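# Take the finned lid off, set it fins-up on board

## Task

Remove the finned lid from the computer and put it down lying flat on the board with its fins pointing upward. At the end neither hand may be touching the lid or the computer, and anything that was already in its finished state must still be in that state.

## Robot and tools

Robot: two arms, each carrying a sixteen-motor, four-digit hand (index, middle, ring, thumb). right_arm carries a right hand; left_arm carries a mirrored left hand. The left base sits near (-0.015, +0.346, +0.014) m and the right near (-0.017, -0.348, +0.033) m, both facing +x. A camera stand is behind the arms.

Scene frame: origin at table-top height, halfway between the nominal bases; +x reaches out over the table, +z is up, +y points toward left_arm. Image left and right do not match arm names.

Hand point axes (right hand): +z runs along straightened fingers toward the tips; +y leaves the palm face (the palm surface is at y = -0.062 m); +x crosses the palm away from the thumb. On the left hand +x points toward the thumb instead. Straight fingertips end about 0.12 m beyond the hand point (knuckles at z = -0.017, tips 0.139 further). A rigid mast sticks out near the wrist on the palm side and can collide with things.

execute_actions(actions, cameras): actions is a list of up to many actions; each action is a table of at most 15 rows, one row per 1/30 s step, and lasts 0.5 s. If fewer than 15 rows are given, the final row is held. Every row is one flat list of 48 numbers, all in [-1, 1], covering both arms even if one is idle:
1-6: left_arm dx, dy, dz, rx, ry, rz
7-22: left hand's sixteen motor goals
23-24: left current_limit, speed
25-30: right_arm dx, dy, dz, rx, ry, rz
31-46: right hand's sixteen motor goals
47-48: right current_limit, speed.

Arm numbers are offsets, not poses. They are measured along scene-frame axes from the arm's Hand target as it stood when the action began; every row of one action counts from that same start, so rows do not add up, but each new action or call starts from the updated target, so repeating an offset moves further. Scale: 1.0 equals 0.6 m for dx, dy, dz and 180 degrees for rx, ry, rz, which together form one rotation vector turning about the target's position. A translation longer than 1.0 may be scaled down along its direction.

Hand numbers are absolute goal angles, each mapped linearly between its two stops. Motor order per hand: index_mcp, index_abd, index_pip, index_dip, middle_mcp, middle_abd, middle_pip, middle_dip, ring_mcp, ring_abd, ring_pip, ring_dip, thumb_cmc, thumb_axl, thumb_mcp, thumb_ipl. Moving toward -1 curls fingers toward the palm; the straight values are roughly +0.75 (_mcp), 0.00 (_abd), +0.58 (_pip), +0.70 (_dip), +0.71 (thumb_cmc), +0.68 (thumb_axl), +0.23 (thumb_mcp), +0.17 (thumb_ipl). thumb_cmc toward -1 brings the thumb round in front of the palm. A 0 is a real goal; to leave a hand unchanged, send back its reported hand_goal, hand_current_limit and hand_speed. On right_arm, index_pip goals cannot pass +82.1 degrees; larger requests are treated as 82.1.

current_limit maps -1..+1 to 0..550 mA (never below 11 mA) for all motors of that hand; very low values may leave fingers too weak to rise. speed sets how fast goals ramp: (speed+1)/2 of 8.5 rad/s. They begin at +0.4 and -0.6 and stay as last sent.

cameras: names from cam_high (896x504), cam_left_wrist, cam_right_wrist (616x616), or ["all"]. By default images come only with an empty actions list. An unknown name voids the call.

zoom_image(camera, region): enlarged crop of that camera's latest image; region is [x0, y0, x1, y1] in pixels, top-left origin, at most 504 wide and tall. Only cameras in the newest image set work.

read_manual(section): licence texts only; no motion.

finished_scene(scene): closes the current scene (number 1 or 2) irreversibly; the result usually reports success. The goal must hold with the robot hands clear.

Results: end_effector_position (m) and end_effector_quat_wxyz in the scene frame, may be off by a few cm; Hand target, the commanded pose after clipping, from which the next offsets count; joint positions, velocities ("within noise" means still), torques (include gravity; joints 3 and 4 wrap at ±28 N m); per hand in motor order: hand_goal, hand_measured, hand_current_ma, hand_state (moving, goal, blocked, overload), hand_current_limit, hand_speed; motor temperatures.

Behaviour to expect: commanded orientation is limited to 40 degrees from the current one each step; the hand often stops short of the target, especially sagging lower under load, so send the remaining gap as a further offset. A finger grips only while its goal lies past the object's surface.

Avoid: dropping or releasing a moving lid, slamming or pushing hard into the table, computer or heavy items, anything falling or being left off the table, and the two hands touching or squeezing each other. Motors drawing 495 mA or more for 5 s shut off for 10 s; arm motors reaching 100 °C drop the arm, so don't hold loads or stretched poses needlessly. Loose objects may occasionally get nudged. Time spent thinking passes in the scene while the last command is held.

Each tool is called after "Call:" as name(argument=value, ...) on one line, values as JSON.

## Session

Scene 1 is done. Now scene 2.

Call:
execute_actions(actions=[])

Call:
zoom_image(camera="cam_high", region=[220, 90, 540, 400])

Scene clock: 0.00 s.
left_arm: end_effector_position=(+0.0049, +0.0420, +0.2416) hand_goal=(+0.754, +0.000, +0.576, +0.696, +0.754, +0.000, +0.576, +0.696, +0.754, +0.000, +0.576, +0.696, +0.714, +0.678, +0.226, +0.168) hand_measured=(+0.754, +0.000, +0.576, +0.696, +0.754, +0.000, +0.576, +0.696, +0.754, +0.000, +0.576, +0.696, +0.714, +0.678, +0.226, +0.168) hand_current_ma=(+0, +0, +0, +0, +0, +0, +0, +0, +0, +0, +0, +0, +0, +0, +0, +0) hand_state=(goal, goal, goal, goal, goal, goal, goal, goal, goal, goal, goal, goal, goal, goal, goal, goal) hand_current_limit=0.40 hand_speed=-0.60 end_effector_quat_wxyz=(+0.522, +0.793, +0.257, -0.183) | right_arm: end_effector_position=(+0.5870, -0.0756, +0.3921) hand_goal=(+0.754, +0.000, +0.576, +0.696, +0.754, +0.000, +0.576, +0.696, +0.754, +0.000, +0.576, +0.696, +0.714, +0.678, +0.226, +0.168) hand_measured=(+0.754, +0.000, +0.576, +0.696, +0.754, +0.000, +0.576, +0.696, +0.754, +0.000, +0.576, +0.696, +0.714, +0.678, +0.226, +0.168) hand_current_ma=(+0, +0, +0, +0, +0, +0, +0, +0, +0, +0, +0, +0, +0, +0, +0, +0) hand_state=(goal, goal, goal, goal, goal, goal, goal, goal, goal, goal, goal, goal, goal, goal, goal, goal) hand_current_limit=0.40 hand_speed=-0.60 end_effector_quat_wxyz=(+0.245, +0.811, +0.420, +0.326)
Joint positions: left_arm=[-1.931 0.31 0.218 -0.328 -0.305 -0.784] | right_arm=[0.701 1.715 1.688 -0.909 0.592 1.097]
Joint velocities: within noise
Joint torques (N m): no reading
Motor temperatures (°C): left_arm=[23 22 28 20 22 20] | right_arm=[20 20 29 21 20 18]
Heat: left arm: hottest elbow 28 °C; right arm: hottest elbow 29 °C.
Hand target: left_arm +0.0041, +0.0398, +0.2593; +0.533, +0.783, +0.257, -0.192 | right_arm +0.5886, -0.0743, +0.4178; +0.240, +0.808, +0.409, +0.349

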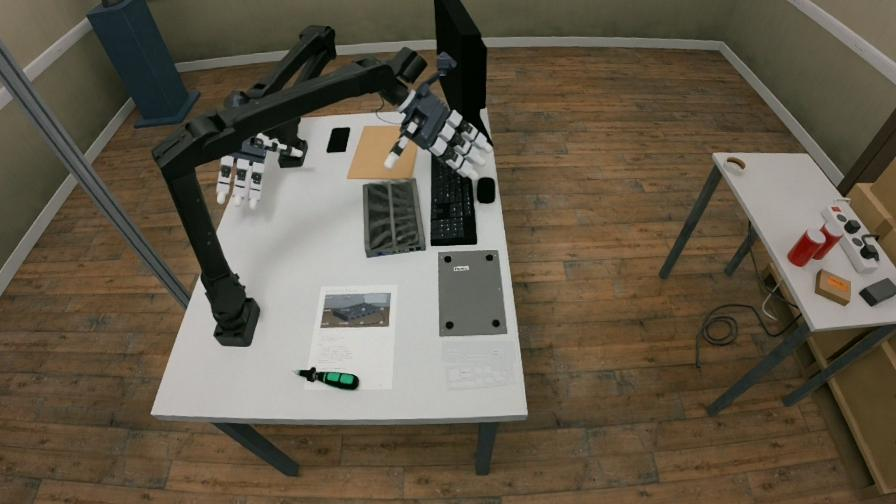

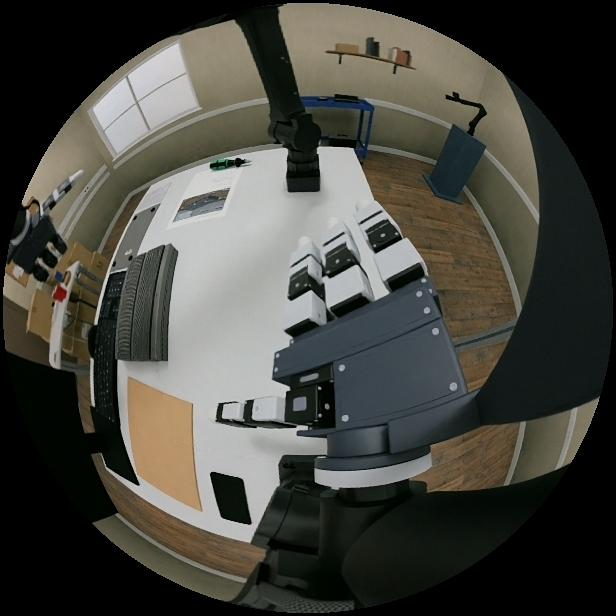

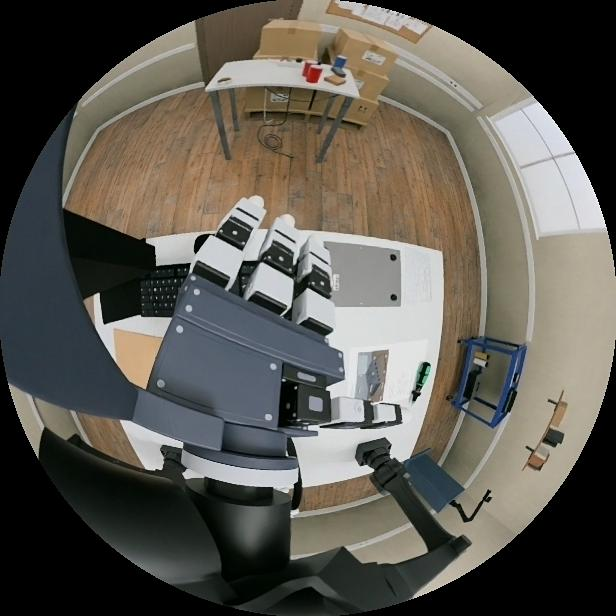

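Scaled by 1.575.

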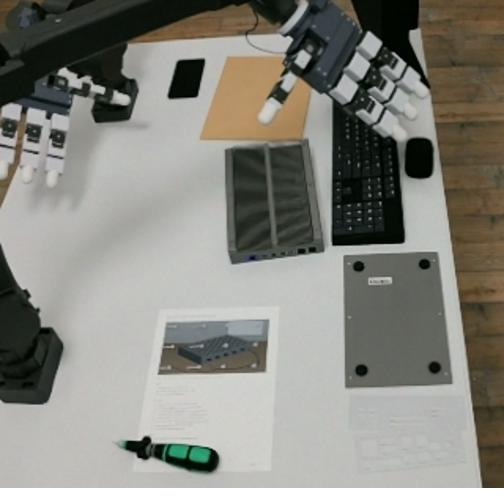

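Call:
execute_actions(actions=[[[0.12,0.02,0.12,0.08,-0.05,-0.048,1,0,0.58,0.7,1,0,0.58,0.7,1,0,0.58,0.7,-0.571,0.678,-0.28,-0.32,0.4,-0.6,-0.12,-0.1,0.02,-0.032,-0.019,0.19,1,0,1,0.7,1,0,1,0.7,1,0,1,0.7,-0.571,0.678,-0.28,-0.32,0.4,-0.6]],[[0.12,0.05,0.05,0.08,-0.05,-0.048,1,0,0.58,0.7,1,0,0.58,0.7,1,0,0.58,0.7,-0.571,0.678,-0.28,-0.32,0.4,-0.6,-0.12,-0.1,0,-0.032,-0.019,0.19,1,0,1,0.7,1,0,1,0.7,1,0,1,0.7,-0.571,0.678,-0.28,-0.32,0.4,-0.6]]], cameras=["cam_high"])

Scene clock: 70.27 s.
left_arm: end_effector_position=(+0.1440, +0.0844, +0.3372) hand_goal=(+1.000, +0.000, +0.580, +0.700, +1.000, +0.000, +0.580, +0.700, +1.000, +0.000, +0.580, +0.700, -0.570, +0.678, -0.280, -0.320) hand_measured=(+1.000, +0.000, +0.580, +0.698, +1.000, +0.000, +0.580, +0.698, +1.000, +0.000, +0.580, +0.698, -0.562, +0.678, -0.282, -0.318) hand_current_ma=(+0, +0, +0, +0, +0, +0, +0, +0, +0, +0, +0, +0, +1, +0, +0, +0) hand_state=(goal, goal, goal, goal, goal, goal, goal, goal, goal, goal, goal, goal, goal, goal, goal, goal) hand_current_limit=0.40 hand_speed=-0.60 end_effector_quat_wxyz=(+0.329, +0.931, +0.142, -0.064) | right_arm: end_effector_position=(+0.4365, -0.1913, +0.4127) hand_goal=(+1.000, +0.000, +1.000, +0.700, +1.000, +0.000, +1.000, +0.700, +1.000, +0.000, +1.000, +0.700, -0.570, +0.678, -0.280, -0.320) hand_measured=(+1.000, +0.000, +0.998, +0.698, +1.000, +0.000, +0.998, +0.698, +1.000, +0.000, +0.998, +0.698, -0.564, +0.678, -0.282, -0.318) hand_current_ma=(+0, +0, +0, +0, +0, +0, +0, +0, +0, +0, +0, +0, +1, +0, +0, +0) hand_state=(goal, goal, goal, goal, goal, goal, goal, goal, goal, goal, goal, goal, goal, goal, goal, goal) hand_current_limit=0.40 hand_speed=-0.60 end_effector_quat_wxyz=(+0.097, +0.406, +0.799, +0.432)
Joint positions: left_arm=[-0.685 0.584 0.802 -1.335 0.532 0.461] | right_arm=[0.16 0.994 0.975 -0.782 -0.565 -0.256]
Joint torques (N m): left_arm=[0.15 2.32 13.76 0.23 0.73 0.08] | right_arm=[-0.32 -6.01 14.72 1.46 -0.64 -0.12]
Motor temperatures (°C): left_arm=[23 22 42 21 22 20] | right_arm=[20 23 37 21 21 18]
Heat: left arm: hottest elbow 42 °C; right arm: hottest elbow 37 °C.
Hand target: left_arm +0.1480, +0.0819, +0.3614; +0.322, +0.939, +0.092, -0.076 | right_arm +0.4447, -0.1942, +0.4297; +0.101, +0.391, +0.809, +0.428
Off the commanded pose: left_arm 0.025 m, 6 deg | right_arm 0.019 m, 2 deg.
Images, in order (width x height): cam_high 896x504.

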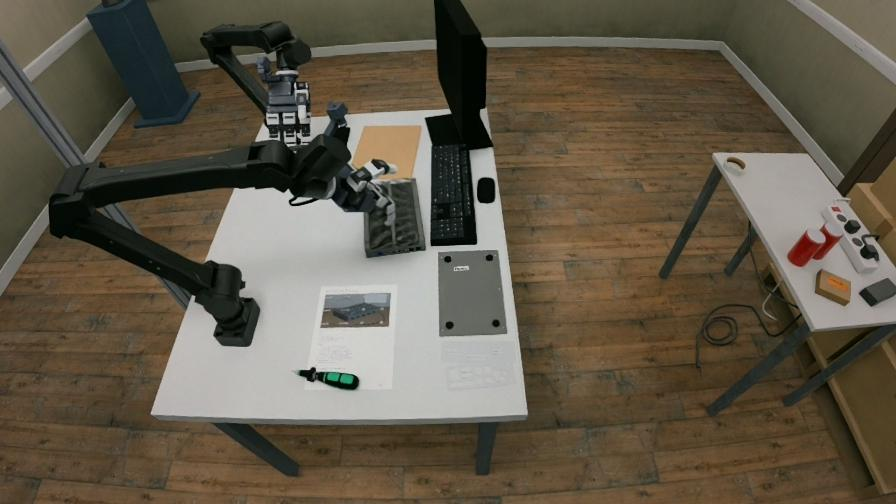

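Call:
execute_actions(actions=[[[0.18,0.25,0,0.099,-0.058,-0.05,1,0,0.58,0.7,1,0,0.58,0.7,1,0,0.58,0.7,-0.571,0.678,-0.28,-0.32,0.4,-0.6,-0.03,0.0,-0.1,-0.028,-0.02,0.15,1,0,1,0.7,1,0,1,0.7,1,0,1,0.7,-0.571,0.678,-0.28,-0.32,0.4,-0.6]],[[0.18,0.28,-0.1,0,0,0,1,0,0.58,0.7,1,0,0.58,0.7,1,0,0.58,0.7,-0.571,0.678,-0.28,-0.32,0.4,-0.6,-0.02,0.06,-0.1,-0.027,-0.02,0.151,1,0,1,0.7,1,0,1,0.7,1,0,1,0.7,-0.571,0.678,-0.28,-0.32,0.4,-0.6]]], cameras=["cam_high","cam_left_wrist","cam_right_wrist"])

Scene clock: 96.97 s.
left_arm: end_effector_position=(+0.3549, +0.3990, +0.2879) hand_goal=(+1.000, +0.000, +0.580, +0.700, +1.000, +0.000, +0.580, +0.700, +1.000, +0.000, +0.580, +0.700, -0.570, +0.678, -0.280, -0.320) hand_measured=(+1.000, +0.000, +0.580, +0.698, +1.000, +0.000, +0.580, +0.698, +0.998, +0.000, +0.580, +0.698, -0.570, +0.678, -0.282, -0.318) hand_current_ma=(+0, +0, +0, +0, +0, +0, +0, +0, +0, +0, +0, +0, +0, +0, +0, +0) hand_state=(goal, goal, goal, goal, goal, goal, goal, goal, goal, goal, goal, goal, goal, goal, goal, goal) hand_current_limit=0.40 hand_speed=-0.60 end_effector_quat_wxyz=(+0.174, +0.985, +0.015, -0.006) | right_arm: end_effector_position=(+0.4002, -0.1659, +0.2935) hand_goal=(+1.000, +0.000, +1.000, +0.700, +1.000, +0.000, +1.000, +0.700, +1.000, +0.000, +1.000, +0.700, -0.570, +0.678, -0.280, -0.320) hand_measured=(+1.000, +0.000, +0.998, +0.698, +1.000, +0.000, +0.998, +0.698, +1.000, +0.000, +0.998, +0.698, -0.568, +0.678, -0.282, -0.318) hand_current_ma=(+0, +0, +0, +0, +0, +0, +0, +0, +0, +0, +0, +0, +0, +0, +0, +0) hand_state=(goal, goal, goal, goal, goal, goal, goal, goal, goal, goal, goal, goal, goal, goal, goal, goal) hand_current_limit=0.40 hand_speed=-0.60 end_effector_quat_wxyz=(-0.026, -0.026, +0.922, +0.385)
Joint positions: left_arm=[0.503 1.409 1.32 -1.664 0.3 2.076] | right_arm=[0.016 1.475 1.161 -1.359 -0.788 -1.673]
Joint torques (N m): left_arm=[-0.97 -6.3 11.81 -1.24 0.52 0.06] | right_arm=[2.08 -10.46 14.16 -0.14 -0.74 -0.12]
Heat: left arm: hottest elbow 46 °C; right arm: hottest elbow 38 °C.
Hand target: left_arm +0.3640, +0.3999, +0.3012; +0.173, +0.985, +0.000, +0.000 | right_arm +0.4147, -0.1583, +0.3097; -0.024, -0.056, +0.923, +0.381
Off the commanded pose: left_arm 0.016 m, 2 deg | right_arm 0.023 m, 3 deg.

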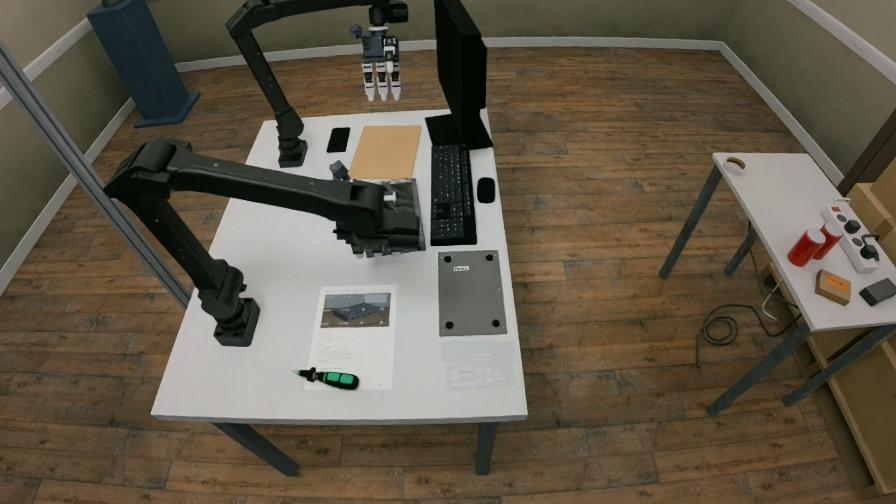

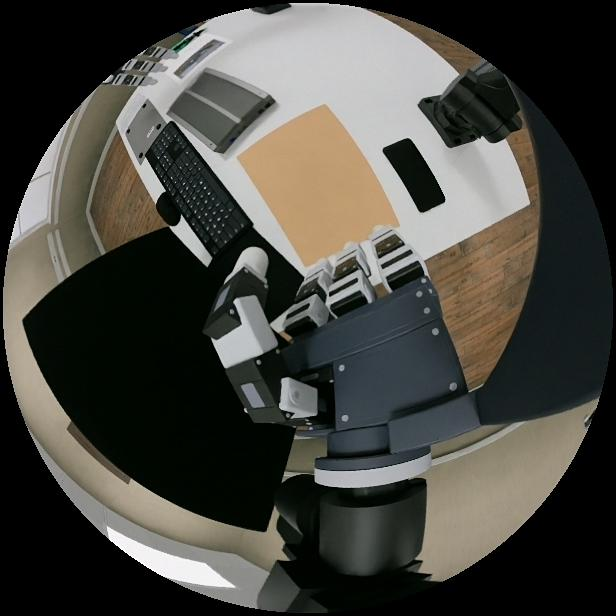

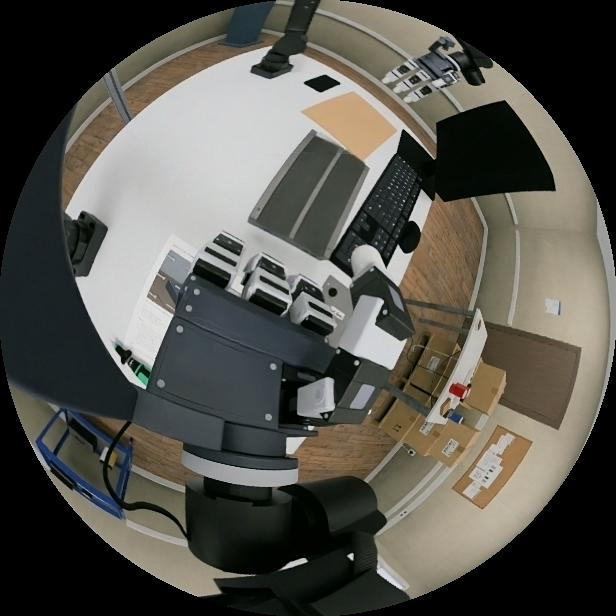

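Call:
execute_actions(actions=[[[0,0.0,-0.12,0.111,0,0,1,0,0.55,0.67,1,0,0.55,0.67,1,0,0.55,0.67,-0.571,0.678,-0.28,-0.32,0.65,-0.7,0.01,0.06,-0.12,0,0,0,1,0,1,0.7,1,0,1,0.7,1,0,1,0.7,-0.571,0.678,-0.28,-0.32,0.75,-0.7]],[[0,0.02,-0.17,0,0,0,1,0,0.55,0.67,1,0,0.55,0.67,1,0,0.55,0.67,-0.571,0.678,-0.28,-0.32,0.65,-0.7,0,0.02,-0.05,0,0,0,1,0,1,0.7,1,0,1,0.7,1,0,1,0.7,-0.571,0.678,-0.28,-0.32,0.75,-0.7]]], cameras=["cam_high","cam_left_wrist","cam_right_wrist"])

Call:
zoom_image(camera="cam_high", region=[320, 90, 460, 270])

Call:
zoom_image(camera="cam_right_wrist", region=[180, 60, 440, 340])

Scene clock: 119.43 s.
left_arm: end_effector_position=(+0.3587, +0.4063, +0.1267) hand_goal=(+1.000, +0.000, +0.550, +0.670, +1.000, +0.000, +0.550, +0.670, +1.000, +0.000, +0.550, +0.670, -0.570, +0.678, -0.280, -0.320) hand_measured=(+0.998, +0.000, +0.552, +0.672, +0.998, +0.000, +0.552, +0.672, +0.996, +0.000, +0.552, +0.672, -0.570, +0.678, -0.282, -0.318) hand_current_ma=(+0, +0, +0, +0, +0, +0, +0, +0, +0, +0, +0, +0, +0, +0, +0, +0) hand_state=(goal, goal, goal, goal, goal, goal, goal, goal, goal, goal, goal, goal, goal, goal, goal, goal) hand_current_limit=0.65 hand_speed=-0.70 end_effector_quat_wxyz=(+0.002, +1.000, -0.001, -0.007) | right_arm: end_effector_position=(+0.4216, -0.1158, +0.2137) hand_goal=(+1.000, +0.000, +1.000, +0.700, +1.000, +0.000, +1.000, +0.700, +1.000, +0.000, +1.000, +0.700, -0.570, +0.678, -0.280, -0.320) hand_measured=(+1.000, +0.000, +0.998, +0.698, +1.000, +0.000, +0.998, +0.698, +1.000, +0.000, +0.998, +0.698, -0.568, +0.678, -0.282, -0.318) hand_current_ma=(+0, +0, +0, +0, +0, +0, +0, +0, +0, +0, +0, +0, +0, +0, +0, +0) hand_state=(goal, goal, goal, goal, goal, goal, goal, goal, goal, goal, goal, goal, goal, goal, goal, goal) hand_current_limit=0.75 hand_speed=-0.70 end_effector_quat_wxyz=(-0.019, -0.055, +0.923, +0.381)
Joint positions: left_arm=[0.388 1.425 1.008 -1.168 -0.002 1.965] | right_arm=[0.131 1.616 1.101 -1.053 -0.784 -1.576]
Joint torques (N m): left_arm=[-0.03 -6.12 8.76 -0.09 0.04 0.03] | right_arm=[1.85 -12.28 8.05 0.88 -0.84 0.07]
Heat: left arm: hottest elbow 42 °C; right arm: hottest elbow 40 °C.
Hand target: left_arm +0.3640, +0.4118, +0.1273; -0.001, +1.000, +0.000, +0.000 | right_arm +0.4207, -0.1103, +0.2077; -0.024, -0.055, +0.923, +0.381
Off the commanded pose: left_arm 0.008 m, 1 deg | right_arm 0.008 m, 1 deg.

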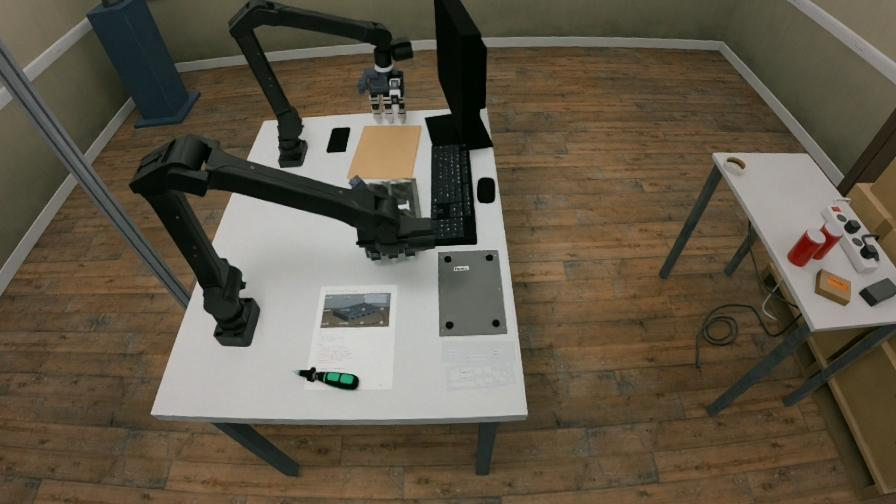

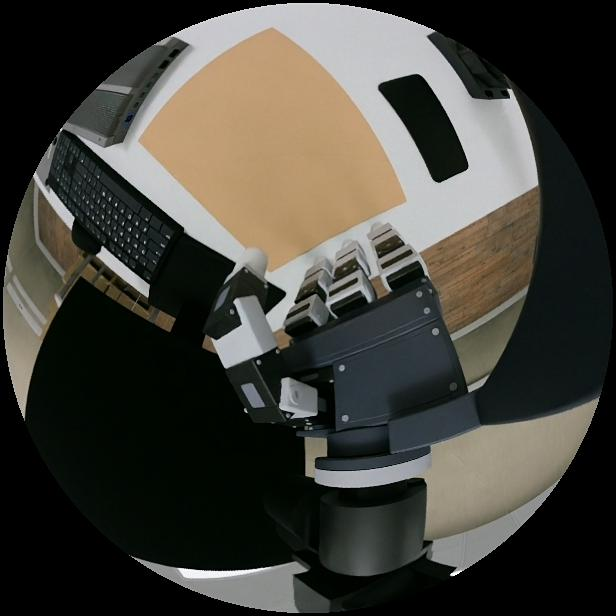

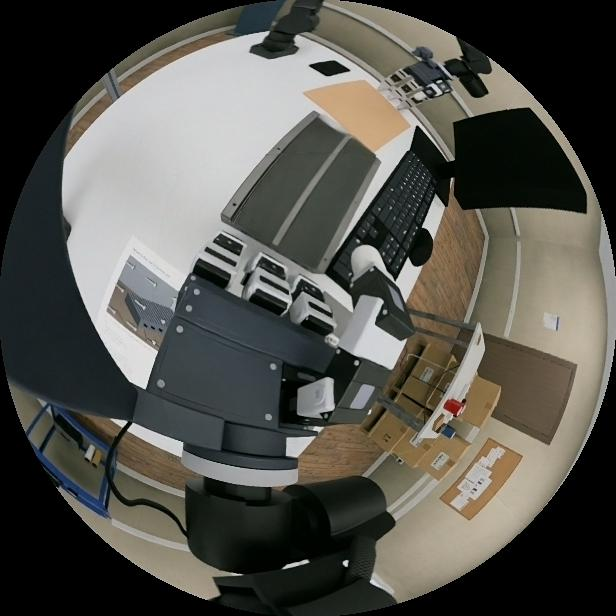

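Scaled by 2.800.

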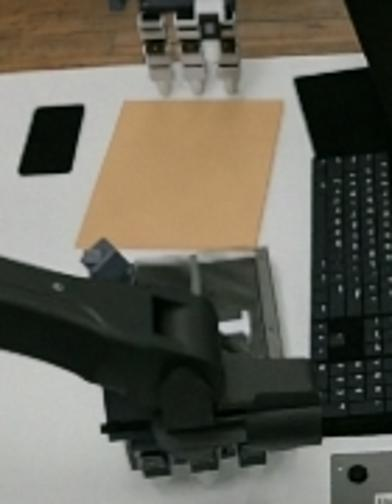

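Scaled by 1.800 from the camera's 616x616 image, which has a finer 880x880 frame.

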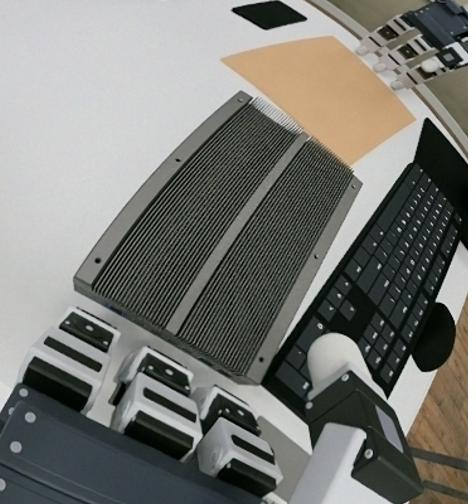

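Call:
execute_actions(actions=[[[0,-0.03,-0.02,0,0,0,1,0,0.55,0.67,1,0,0.55,0.67,1,0,0.55,0.67,-0.571,0.678,-0.28,-0.32,0.65,-0.7,0,0,0,0,0,0,1,0,1,0.7,1,0,1,0.7,1,0,1,0.7,-0.571,0.678,-0.28,-0.32,0.75,-0.7]],[[0,-0.08,-0.02,0,0,0,1,0,0.55,0.67,1,0,0.55,0.67,1,0,0.55,0.67,-0.571,0.678,-0.28,-0.32,0.65,-0.7,0,0,0,0,0,0,1,0,1,0.7,1,0,1,0.7,1,0,1,0.7,-0.571,0.678,-0.28,-0.32,0.75,-0.7]]], cameras=["cam_high","cam_left_wrist"])

Call:
zoom_image(camera="cam_high", region=[320, 90, 460, 270])

Scene clock: 138.43 s.
left_arm: end_effector_position=(+0.3676, +0.3650, +0.1156) hand_goal=(+1.000, +0.000, +0.550, +0.670, +1.000, +0.000, +0.550, +0.670, +1.000, +0.000, +0.550, +0.670, -0.570, +0.678, -0.280, -0.320) hand_measured=(+1.000, -0.014, +0.576, +0.686, +1.000, -0.006, +0.578, +0.686, +1.000, -0.008, +0.588, +0.690, -0.570, +0.678, -0.282, -0.318) hand_current_ma=(+0, -4, +14, +6, +0, -1, +18, +6, +0, -1, +30, +10, +0, +0, +0, +0) hand_state=(goal, goal, blocked, goal, goal, goal, blocked, goal, goal, goal, blocked, blocked, goal, goal, goal, goal) hand_current_limit=0.65 hand_speed=-0.70 end_effector_quat_wxyz=(-0.022, +1.000, +0.006, +0.009) | right_arm: end_effector_position=(+0.4217, -0.1158, +0.2137) hand_goal=(+1.000, +0.000, +1.000, +0.700, +1.000, +0.000, +1.000, +0.700, +1.000, +0.000, +1.000, +0.700, -0.570, +0.678, -0.280, -0.320) hand_measured=(+1.000, +0.000, +0.998, +0.698, +1.000, +0.000, +0.998, +0.698, +1.000, +0.000, +0.998, +0.698, -0.568, +0.678, -0.282, -0.318) hand_current_ma=(+0, +0, +0, +0, +0, +0, +0, +0, +0, +0, +0, +0, +0, +0, +0, +0) hand_state=(goal, goal, goal, goal, goal, goal, goal, goal, goal, goal, goal, goal, goal, goal, goal, goal) hand_current_limit=0.75 hand_speed=-0.70 end_effector_quat_wxyz=(-0.019, -0.054, +0.923, +0.381)
Joint positions: left_arm=[0.259 1.39 0.95 -1.102 -0.039 1.824] | right_arm=[0.131 1.616 1.101 -1.053 -0.784 -1.576]
Joint torques (N m): left_arm=[-2.84 -5.01 5.72 0.17 1.39 -0.21] | right_arm=[1.85 -12.4 8.03 0.9 -0.84 0.07]
Heat: left arm: hottest elbow 40 °C; right arm: hottest elbow 38 °C.
Hand target: left_arm +0.3640, +0.3458, +0.1033; -0.001, +1.000, -0.001, +0.000 | right_arm +0.4207, -0.1103, +0.2077; -0.024, -0.055, +0.923, +0.381
Off the commanded pose: left_arm 0.023 m, 3 deg | right_arm 0.008 m, 1 deg.
Images, in order (width x height): cam_high 896x504, cam_left_wrist 616x616.

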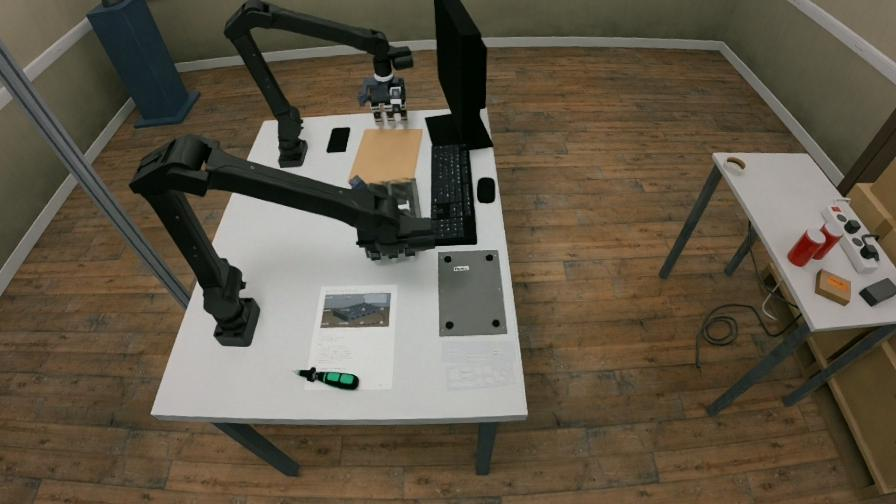

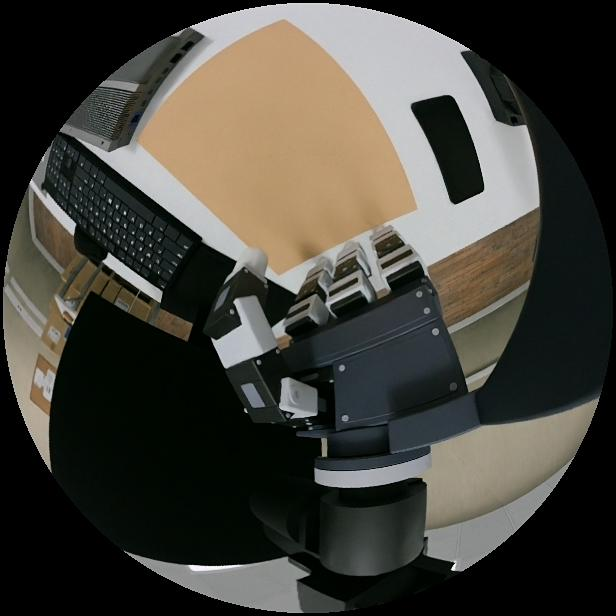

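Scaled by 2.800.

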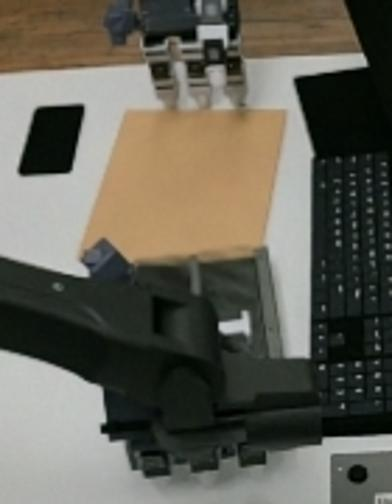

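Call:
execute_actions(actions=[[[0,-0.05,0,0,0,0,1,0,0.55,0.67,1,0,0.55,0.67,1,0,0.55,0.67,-0.571,0.678,-0.28,-0.32,0.65,-0.7,0,0,0,0,0,0,1,0,1,0.7,1,0,1,0.7,1,0,1,0.7,-0.571,0.678,-0.28,-0.32,0.75,-0.7]]], cameras=["cam_high","cam_left_wrist"])

Call:
zoom_image(camera="cam_high", region=[320, 90, 460, 270])

Call:
zoom_image(camera="cam_left_wrist", region=[50, 0, 430, 290])

Scene clock: 149.73 s.
left_arm: end_effector_position=(+0.3686, +0.3420, +0.1131) hand_goal=(+1.000, +0.000, +0.550, +0.670, +1.000, +0.000, +0.550, +0.670, +1.000, +0.000, +0.550, +0.670, -0.570, +0.678, -0.280, -0.320) hand_measured=(+1.000, -0.004, +0.576, +0.686, +1.000, -0.006, +0.584, +0.688, +1.000, -0.012, +0.608, +0.706, -0.570, +0.678, -0.282, -0.318) hand_current_ma=(+0, +0, +15, +6, +0, -1, +26, +8, +0, -3, +64, +27, +0, +0, +0, +0) hand_state=(goal, goal, blocked, goal, goal, goal, blocked, goal, goal, goal, blocked, blocked, goal, goal, goal, goal) hand_current_limit=0.65 hand_speed=-0.70 end_effector_quat_wxyz=(-0.031, +0.999, +0.006, +0.010) | right_arm: end_effector_position=(+0.4217, -0.1158, +0.2137) hand_goal=(+1.000, +0.000, +1.000, +0.700, +1.000, +0.000, +1.000, +0.700, +1.000, +0.000, +1.000, +0.700, -0.570, +0.678, -0.280, -0.320) hand_measured=(+1.000, +0.000, +0.998, +0.698, +1.000, +0.000, +0.998, +0.698, +1.000, +0.000, +0.998, +0.698, -0.568, +0.678, -0.282, -0.318) hand_current_ma=(+0, +0, +0, +0, +0, +0, +0, +0, +0, +0, +0, +0, +0, +0, +0, +0) hand_state=(goal, goal, goal, goal, goal, goal, goal, goal, goal, goal, goal, goal, goal, goal, goal, goal) hand_current_limit=0.75 hand_speed=-0.70 end_effector_quat_wxyz=(-0.019, -0.054, +0.923, +0.381)
Joint positions: left_arm=[0.19 1.378 0.934 -1.097 -0.058 1.755] | right_arm=[0.131 1.616 1.101 -1.053 -0.784 -1.576]
Joint torques (N m): left_arm=[-3.55 -5.01 5.85 -0.09 2.06 -0.34] | right_arm=[1.85 -12.4 8.03 0.88 -0.84 0.07]
Heat: left arm: hottest elbow 38 °C; right arm: hottest elbow 37 °C.
Hand target: left_arm +0.3640, +0.3158, +0.1032; -0.001, +1.000, +0.000, -0.001 | right_arm +0.4207, -0.1103, +0.2077; -0.024, -0.055, +0.923, +0.381
Off the commanded pose: left_arm 0.028 m, 4 deg | right_arm 0.008 m, 1 deg.
Images, in order (width x height): cam_high 896x504, cam_left_wrist 616x616.

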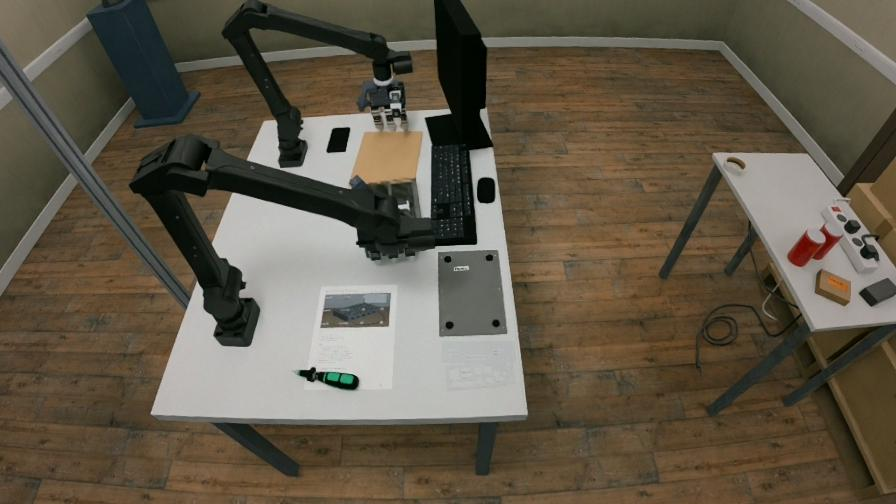

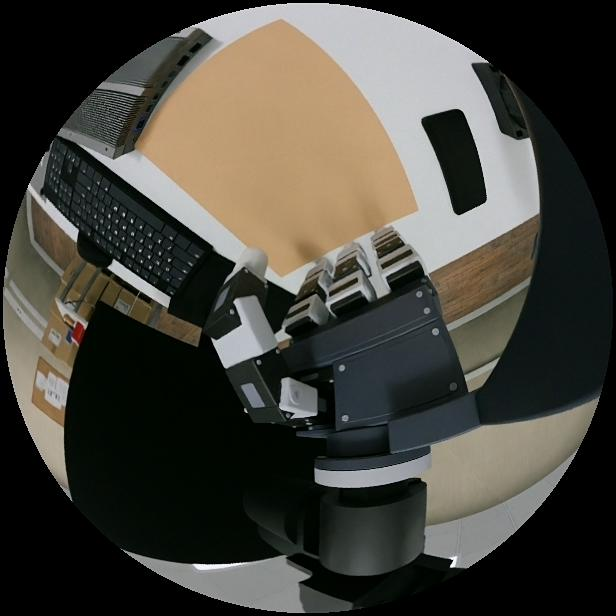

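Scaled by 2.800.

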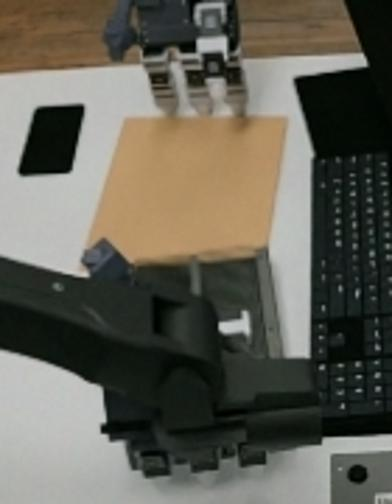

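Scaled by 1.326 from the camera's 616x616 image, which has a finer 880x880 frame.

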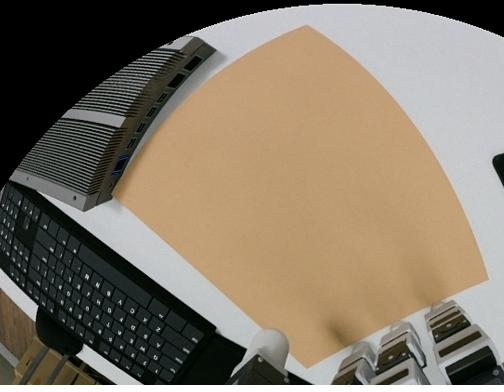

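Call:
execute_actions(actions=[[[-0.02,0.03,0.05,0,0,0,1,0,0.55,0.67,1,0,0.55,0.67,1,0,0.55,0.67,-0.571,0.678,-0.28,-0.32,0.65,-0.7,0,0,0,0,0,0,1,0,1,0.7,1,0,1,0.7,1,0,1,0.7,-0.571,0.678,-0.28,-0.32,0.75,-0.7]],[[-0.02,0.06,0.02,0,0,0,1,0,0.55,0.67,1,0,0.55,0.67,1,0,0.55,0.67,-0.571,0.678,-0.28,-0.32,0.65,-0.7,0,0,0,0,0,0,1,0,1,0.7,1,0,1,0.7,1,0,1,0.7,-0.571,0.678,-0.28,-0.32,0.75,-0.7]],[[-0.02,0,-0.07,0,0,0,1,0,0.55,0.67,1,0,0.55,0.67,1,0,0.55,0.67,-0.571,0.678,-0.28,-0.32,0.65,-0.7,0,0,0,0,0,0,1,0,1,0.7,1,0,1,0.7,1,0,1,0.7,-0.571,0.678,-0.28,-0.32,0.75,-0.7]],[[0,-0.12,-0.03,0,0,0,1,0,0.55,0.67,1,0,0.55,0.67,1,0,0.55,0.67,-0.571,0.678,-0.28,-0.32,0.65,-0.7,0,0,0,0,0,0,1,0,1,0.7,1,0,1,0.7,1,0,1,0.7,-0.571,0.678,-0.28,-0.32,0.75,-0.7]]], cameras=["cam_high","cam_left_wrist"])

Call:
zoom_image(camera="cam_high", region=[320, 90, 460, 270])

Call:
zoom_image(camera="cam_left_wrist", region=[50, 0, 430, 290])

Scene clock: 172.27 s.
left_arm: end_effector_position=(+0.3377, +0.3317, +0.1083) hand_goal=(+1.000, +0.000, +0.550, +0.670, +1.000, +0.000, +0.550, +0.670, +1.000, +0.000, +0.550, +0.670, -0.570, +0.678, -0.280, -0.320) hand_measured=(+1.000, -0.012, +0.590, +0.692, +1.000, -0.006, +0.612, +0.704, +1.002, -0.008, +0.634, +0.724, -0.570, +0.678, -0.282, -0.318) hand_current_ma=(+0, -3, +33, +11, +0, -1, +72, +25, +0, -1, +126, +56, +0, +0, +0, +0) hand_state=(goal, goal, blocked, blocked, goal, goal, blocked, blocked, goal, goal, blocked, blocked, goal, goal, goal, goal) hand_current_limit=0.65 hand_speed=-0.70 end_effector_quat_wxyz=(-0.044, +0.999, +0.016, +0.023) | right_arm: end_effector_position=(+0.4217, -0.1158, +0.2137) hand_goal=(+1.000, +0.000, +1.000, +0.700, +1.000, +0.000, +1.000, +0.700, +1.000, +0.000, +1.000, +0.700, -0.570, +0.678, -0.280, -0.320) hand_measured=(+1.000, +0.000, +0.998, +0.698, +1.000, +0.000, +0.998, +0.698, +1.000, +0.000, +0.998, +0.698, -0.568, +0.678, -0.282, -0.318) hand_current_ma=(+0, +0, +0, +0, +0, +0, +0, +0, +0, +0, +0, +0, +0, +0, +0, +0) hand_state=(goal, goal, goal, goal, goal, goal, goal, goal, goal, goal, goal, goal, goal, goal, goal, goal) hand_current_limit=0.75 hand_speed=-0.70 end_effector_quat_wxyz=(-0.019, -0.054, +0.923, +0.381)
Joint positions: left_arm=[0.165 1.271 0.824 -1.064 -0.079 1.712] | right_arm=[0.131 1.616 1.101 -1.053 -0.784 -1.576]
Joint torques (N m): left_arm=[-4.19 -1.73 4.62 0.34 2.77 -0.29] | right_arm=[1.85 -12.4 8.03 0.88 -0.84 0.07]
Motor temperatures (°C): left_arm=[23 23 36 20 27 20] | right_arm=[20 22 35 21 22 18]
Heat: left arm: hottest elbow 36 °C; right arm: hottest elbow 35 °C.
Hand target: left_arm +0.3279, +0.2978, +0.0852; -0.001, +1.000, +0.000, +0.000 | right_arm +0.4207, -0.1103, +0.2077; -0.024, -0.055, +0.923, +0.381
Off the commanded pose: left_arm 0.042 m, 6 deg | right_arm 0.008 m, 1 deg.
Images, in order (width x height): cam_high 896x504, cam_left_wrist 616x616.

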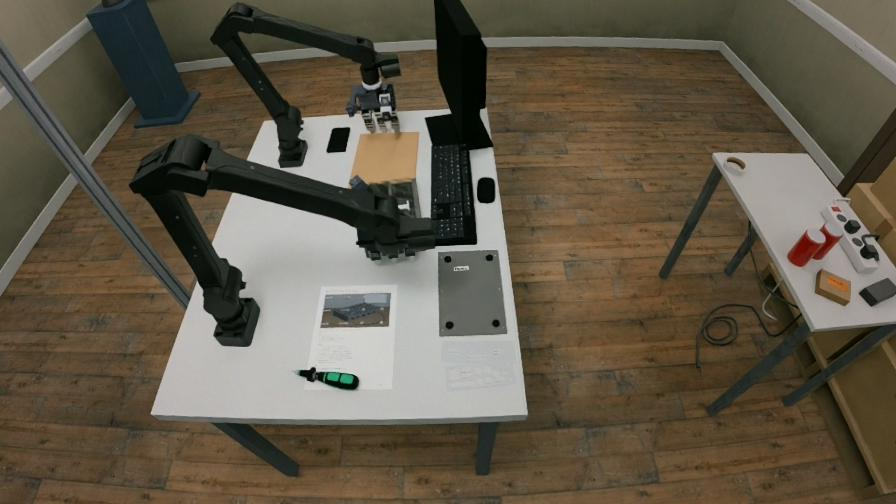

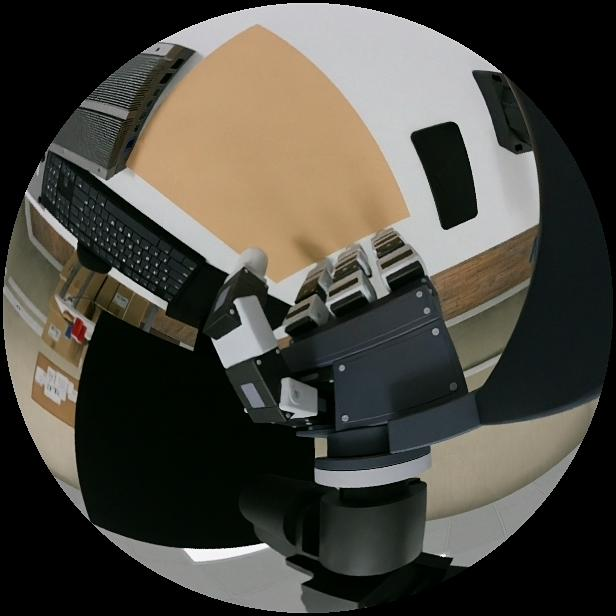

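Scaled by 2.800.

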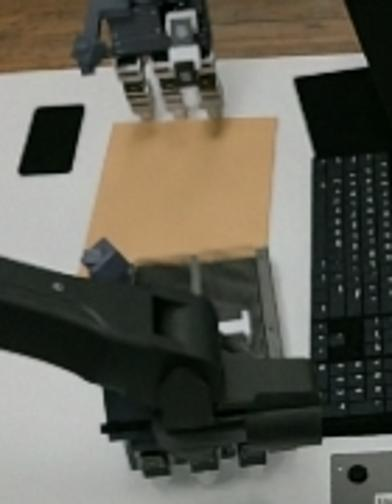

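Scaled by 1.326 from the camera's 616x616 image, which has a finer 880x880 frame.

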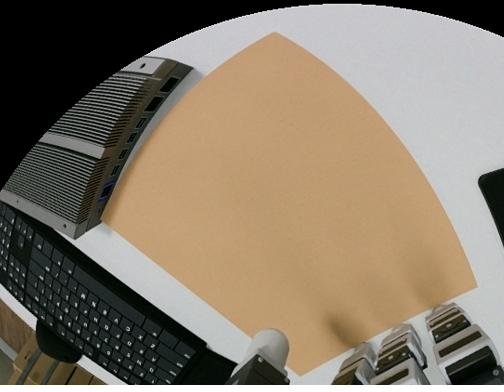

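Call:
execute_actions(actions=[[[0,-0.0,0,0,0,0,1,0,0.55,0.67,1,0,0.55,0.67,1,0,0.55,0.67,-0.571,0.678,-0.28,-0.32,0.65,-0.7,-0.01,0.05,0,0,0,0,1,0,1,0.7,1,0,1,0.7,1,0,1,0.7,-0.571,0.678,-0.28,-0.32,0.75,-0.7]],[[0,0,0,0,0,0,1,0,0.55,0.67,1,0,0.55,0.67,1,0,0.55,0.67,-0.571,0.678,-0.28,-0.32,0.65,-0.7,-0.005,0.05,0,0,0,0,1,0,1,0.7,1,0,1,0.7,1,0,1,0.7,-0.571,0.678,-0.28,-0.32,0.75,-0.7]]], cameras=["cam_high","cam_right_wrist"])

Call:
zoom_image(camera="cam_high", region=[320, 90, 460, 270])

Call:
zoom_image(camera="cam_right_wrist", region=[180, 60, 440, 340])

Scene clock: 195.60 s.
left_arm: end_effector_position=(+0.3378, +0.3317, +0.1083) hand_goal=(+1.000, +0.000, +0.550, +0.670, +1.000, +0.000, +0.550, +0.670, +1.000, +0.000, +0.550, +0.670, -0.570, +0.678, -0.280, -0.320) hand_measured=(+1.000, -0.012, +0.590, +0.692, +1.000, -0.006, +0.612, +0.704, +1.002, -0.006, +0.634, +0.724, -0.570, +0.678, -0.282, -0.318) hand_current_ma=(+0, -3, +33, +11, +0, -1, +72, +25, +0, -1, +126, +56, +0, +0, +0, +0) hand_state=(goal, goal, blocked, blocked, goal, goal, blocked, blocked, goal, goal, blocked, blocked, goal, goal, goal, goal) hand_current_limit=0.65 hand_speed=-0.70 end_effector_quat_wxyz=(-0.044, +0.999, +0.016, +0.023) | right_arm: end_effector_position=(+0.4242, -0.0769, +0.2034) hand_goal=(+1.000, +0.000, +1.000, +0.700, +1.000, +0.000, +1.000, +0.700, +1.000, +0.000, +1.000, +0.700, -0.570, +0.678, -0.280, -0.320) hand_measured=(+1.000, -0.002, +1.000, +0.702, +1.000, -0.008, +1.000, +0.704, +1.002, -0.020, +1.000, +0.724, -0.568, +0.678, -0.282, -0.318) hand_current_ma=(+0, +0, +0, +0, +0, -2, +0, +1, +0, -9, +0, +17, +0, +0, +0, +0) hand_state=(goal, goal, goal, goal, goal, goal, goal, goal, goal, goal, goal, blocked, goal, goal, goal, goal) hand_current_limit=0.75 hand_speed=-0.70 end_effector_quat_wxyz=(-0.024, -0.032, +0.929, +0.368)
Joint positions: left_arm=[0.165 1.271 0.824 -1.064 -0.079 1.711] | right_arm=[0.224 1.615 1.085 -0.943 -0.751 -1.398]
Joint torques (N m): left_arm=[-4.13 -1.73 4.6 0.39 2.79 -0.27] | right_arm=[5.54 -13.74 7.5 2.11 -1.89 0.13]
Motor temperatures (°C): left_arm=[23 22 34 20 34 20] | right_arm=[20 22 34 21 22 18]
Heat: left arm: hottest elbow 34 °C; right arm: hottest elbow 34 °C.
Hand target: left_arm +0.3279, +0.2978, +0.0852; -0.001, +1.000, +0.000, -0.001 | right_arm +0.4116, -0.0503, +0.2078; -0.024, -0.056, +0.923, +0.381
Off the commanded pose: left_arm 0.042 m, 6 deg | right_arm 0.030 m, 3 deg.
Images, in order (width x height): cam_high 896x504, cam_right_wrist 616x616.

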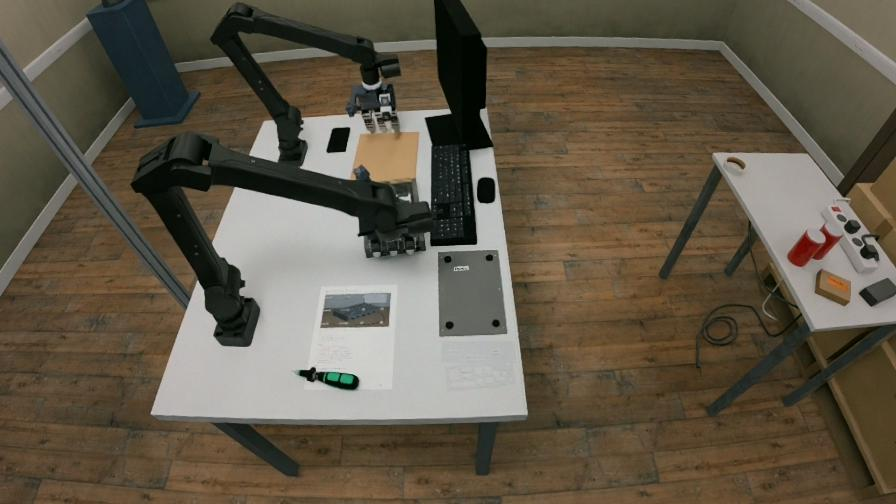

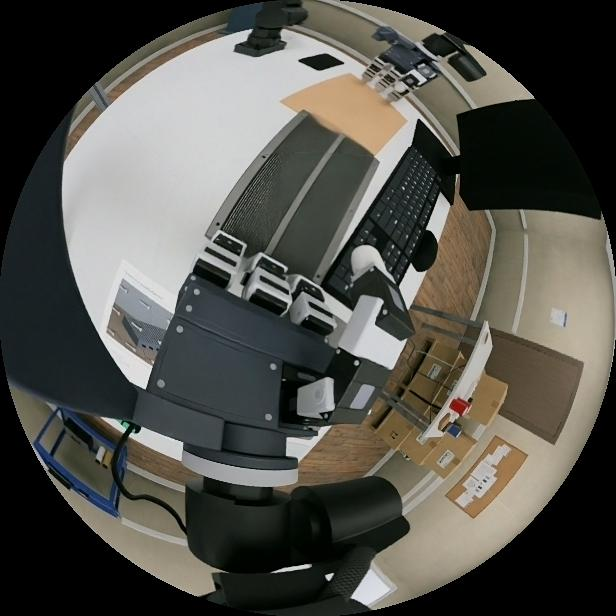

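Scaled by 2.800.

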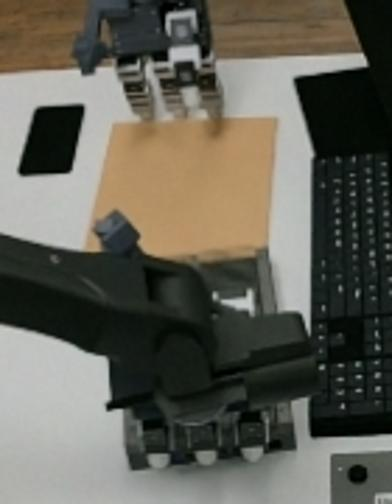

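Scaled by 1.800 from the camera's 616x616 image, which has a finer 880x880 frame.

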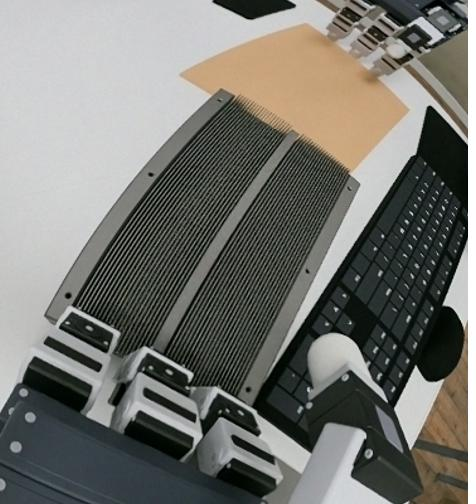

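Call:
execute_actions(actions=[[[0,0,0,0,0,0,1,0,0.55,0.67,1,0,0.55,0.67,1,0,0.55,0.67,-0.571,0.678,-0.28,-0.32,0.65,-0.7,0.01,-0.07,0.1,0,0,0,1,0,1,0.7,1,0,1,0.7,1,0,1,0.7,-0.571,0.678,-0.28,-0.32,0.75,-0.7]],[[0,0,0,0,0,0,1,0,0.55,0.67,1,0,0.55,0.67,1,0,0.55,0.67,-0.571,0.678,-0.28,-0.32,0.65,-0.7,0,0,-0.085,0,0,0,1,0,1,0.7,1,0,1,0.7,1,0,1,0.7,-0.571,0.678,-0.28,-0.32,0.75,-0.7]],[[0,0,0,0,0,0,1,0,0.55,0.67,1,0,0.55,0.67,1,0,0.55,0.67,-0.571,0.678,-0.28,-0.32,0.65,-0.7,-0.01,0.06,0,0,0,0,1,0,1,0.7,1,0,1,0.7,1,0,1,0.7,-0.571,0.678,-0.28,-0.32,0.75,-0.7]]])

Scene clock: 215.80 s.
left_arm: end_effector_position=(+0.3378, +0.3317, +0.1083) hand_goal=(+1.000, +0.000, +0.550, +0.670, +1.000, +0.000, +0.550, +0.670, +1.000, +0.000, +0.550, +0.670, -0.570, +0.678, -0.280, -0.320) hand_measured=(+1.000, -0.012, +0.590, +0.692, +1.000, -0.006, +0.612, +0.704, +1.002, -0.006, +0.634, +0.724, -0.570, +0.678, -0.282, -0.318) hand_current_ma=(+0, -3, +33, +11, +0, -1, +72, +25, +0, -1, +126, +56, +0, +0, +0, +0) hand_state=(goal, goal, blocked, blocked, goal, goal, blocked, blocked, goal, goal, blocked, blocked, goal, goal, goal, goal) hand_current_limit=0.65 hand_speed=-0.70 end_effector_quat_wxyz=(-0.044, +0.999, +0.016, +0.023) | right_arm: end_effector_position=(+0.4229, -0.0772, +0.2188) hand_goal=(+1.000, +0.000, +1.000, +0.700, +1.000, +0.000, +1.000, +0.700, +1.000, +0.000, +1.000, +0.700, -0.570, +0.678, -0.280, -0.320) hand_measured=(+1.000, -0.004, +1.000, +0.702, +1.000, -0.008, +1.000, +0.708, +1.000, -0.010, +1.000, +0.724, -0.568, +0.678, -0.282, -0.318) hand_current_ma=(+0, +0, +0, +0, +0, -1, +0, +2, +0, -2, +0, +16, +0, +0, +0, +0) hand_state=(goal, goal, goal, goal, goal, goal, goal, goal, goal, goal, goal, blocked, goal, goal, goal, goal) hand_current_limit=0.75 hand_speed=-0.70 end_effector_quat_wxyz=(-0.019, -0.037, +0.927, +0.373)
Joint positions: left_arm=[0.165 1.271 0.824 -1.064 -0.079 1.711] | right_arm=[0.222 1.593 1.098 -0.971 -0.76 -1.408]
Joint torques (N m): left_arm=[-4.19 -1.73 4.59 0.36 2.79 -0.27] | right_arm=[4.66 -12.98 7.5 1.77 -1.54 0.09]
Heat: left arm: hottest wrist yaw 37 °C; right arm: hottest elbow 33 °C.
Hand target: left_arm +0.3279, +0.2978, +0.0852; -0.001, +1.000, +0.000, -0.001 | right_arm +0.4118, -0.0563, +0.2169; -0.023, -0.056, +0.923, +0.381
Off the commanded pose: left_arm 0.042 m, 6 deg | right_arm 0.024 m, 2 deg.

Call:
execute_actions(actions=[[[0,0,0,0,0,0,1,0,0.55,0.67,1,0,0.55,0.67,1,0,0.55,0.67,-0.571,0.678,-0.28,-0.32,0.65,-0.7,0,-0.03,-0.012,0,0,0,1,0,1,0.7,1,0,1,0.7,1,0,1,0.7,-0.571,0.678,-0.28,-0.32,0.75,-0.7]],[[0,0,0,0,0,0,1,0,0.55,0.67,1,0,0.55,0.67,1,0,0.55,0.67,-0.571,0.678,-0.28,-0.32,0.65,-0.7,0,0.08,0.006,0,0,0,1,0,1,0.7,1,0,1,0.7,1,0,1,0.7,-0.571,0.678,-0.28,-0.32,0.75,-0.7]]], cameras=["cam_high","cam_right_wrist"])

Call:
zoom_image(camera="cam_right_wrist", region=[180, 60, 440, 340])

Scene clock: 228.60 s.
left_arm: end_effector_position=(+0.3378, +0.3317, +0.1083) hand_goal=(+1.000, +0.000, +0.550, +0.670, +1.000, +0.000, +0.550, +0.670, +1.000, +0.000, +0.550, +0.670, -0.570, +0.678, -0.280, -0.320) hand_measured=(+1.000, -0.012, +0.590, +0.692, +1.000, -0.006, +0.612, +0.704, +1.002, -0.006, +0.634, +0.724, -0.570, +0.678, -0.282, -0.318) hand_current_ma=(+0, -3, +33, +11, +0, -1, +72, +25, +0, -1, +126, +56, +0, +0, +0, +0) hand_state=(goal, goal, blocked, blocked, goal, goal, blocked, blocked, goal, goal, blocked, blocked, goal, goal, goal, goal) hand_current_limit=0.65 hand_speed=-0.70 end_effector_quat_wxyz=(-0.044, +0.999, +0.016, +0.023) | right_arm: end_effector_position=(+0.4226, -0.0533, +0.2160) hand_goal=(+1.000, +0.000, +1.000, +0.700, +1.000, +0.000, +1.000, +0.700, +1.000, +0.000, +1.000, +0.700, -0.570, +0.678, -0.280, -0.320) hand_measured=(+1.000, +0.000, +1.000, +0.706, +1.000, -0.012, +1.000, +0.714, +1.000, -0.018, +1.000, +0.736, -0.568, +0.678, -0.282, -0.318) hand_current_ma=(+0, +0, +0, +2, +0, -4, +0, +7, +0, -7, +0, +33, +0, +0, +0, +0) hand_state=(goal, goal, goal, goal, goal, goal, goal, goal, goal, goal, goal, blocked, goal, goal, goal, goal) hand_current_limit=0.75 hand_speed=-0.70 end_effector_quat_wxyz=(-0.016, -0.034, +0.929, +0.369)
Joint positions: left_arm=[0.165 1.271 0.824 -1.064 -0.079 1.711] | right_arm=[0.277 1.593 1.092 -0.904 -0.741 -1.321]
Joint torques (N m): left_arm=[-4.25 -1.79 4.59 0.38 2.79 -0.27] | right_arm=[5.36 -12.1 8.47 1.98 -1.93 0.09]
Heat: left arm: hottest wrist yaw 38 °C; right arm: hottest elbow 33 °C.
Hand target: left_arm +0.3279, +0.2978, +0.0852; -0.001, +1.000, +0.000, -0.001 | right_arm +0.4117, -0.0263, +0.2133; -0.024, -0.056, +0.923, +0.381
Off the commanded pose: left_arm 0.042 m, 6 deg | right_arm 0.029 m, 3 deg.
Images, in order (width x height): cam_high 896x504, cam_right_wrist 616x616.

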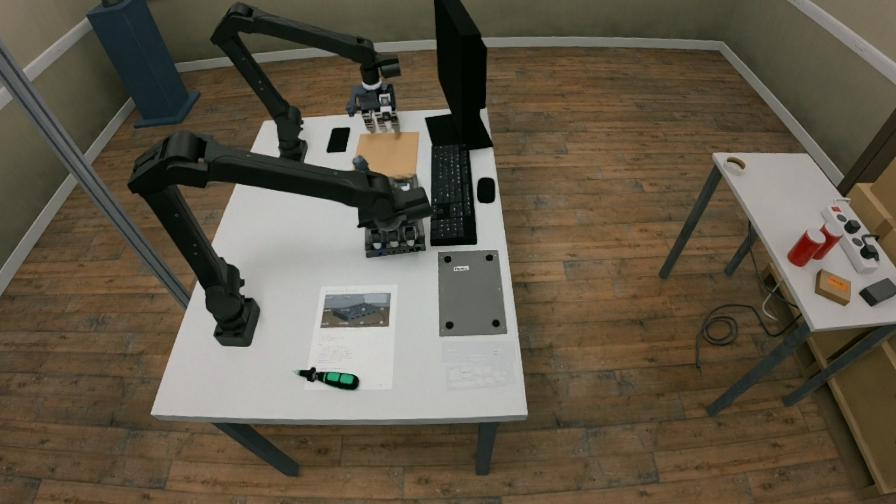

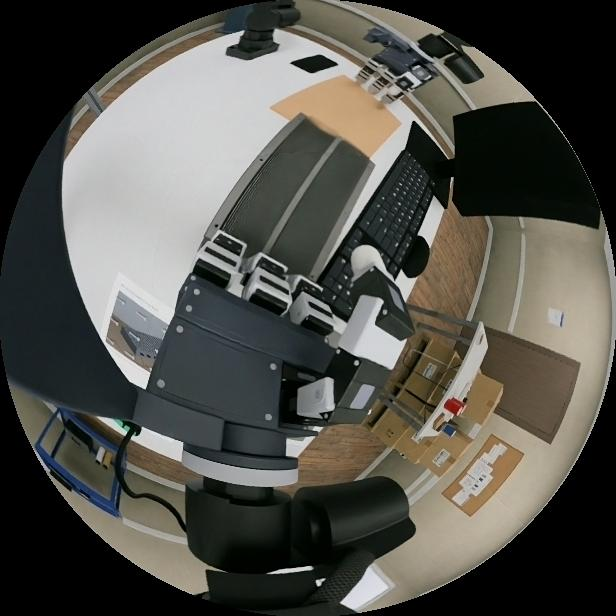

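Scaled by 1.800 from the camera's 616x616 image, which has a finer 880x880 frame.

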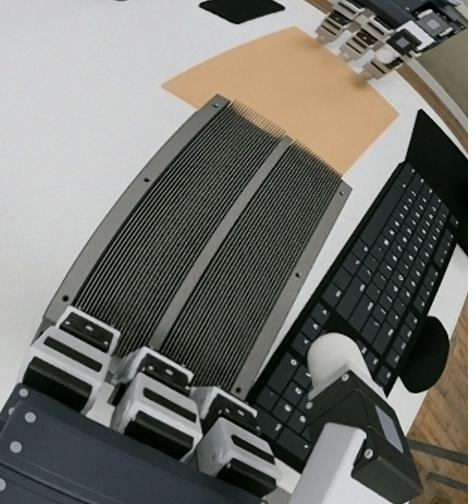

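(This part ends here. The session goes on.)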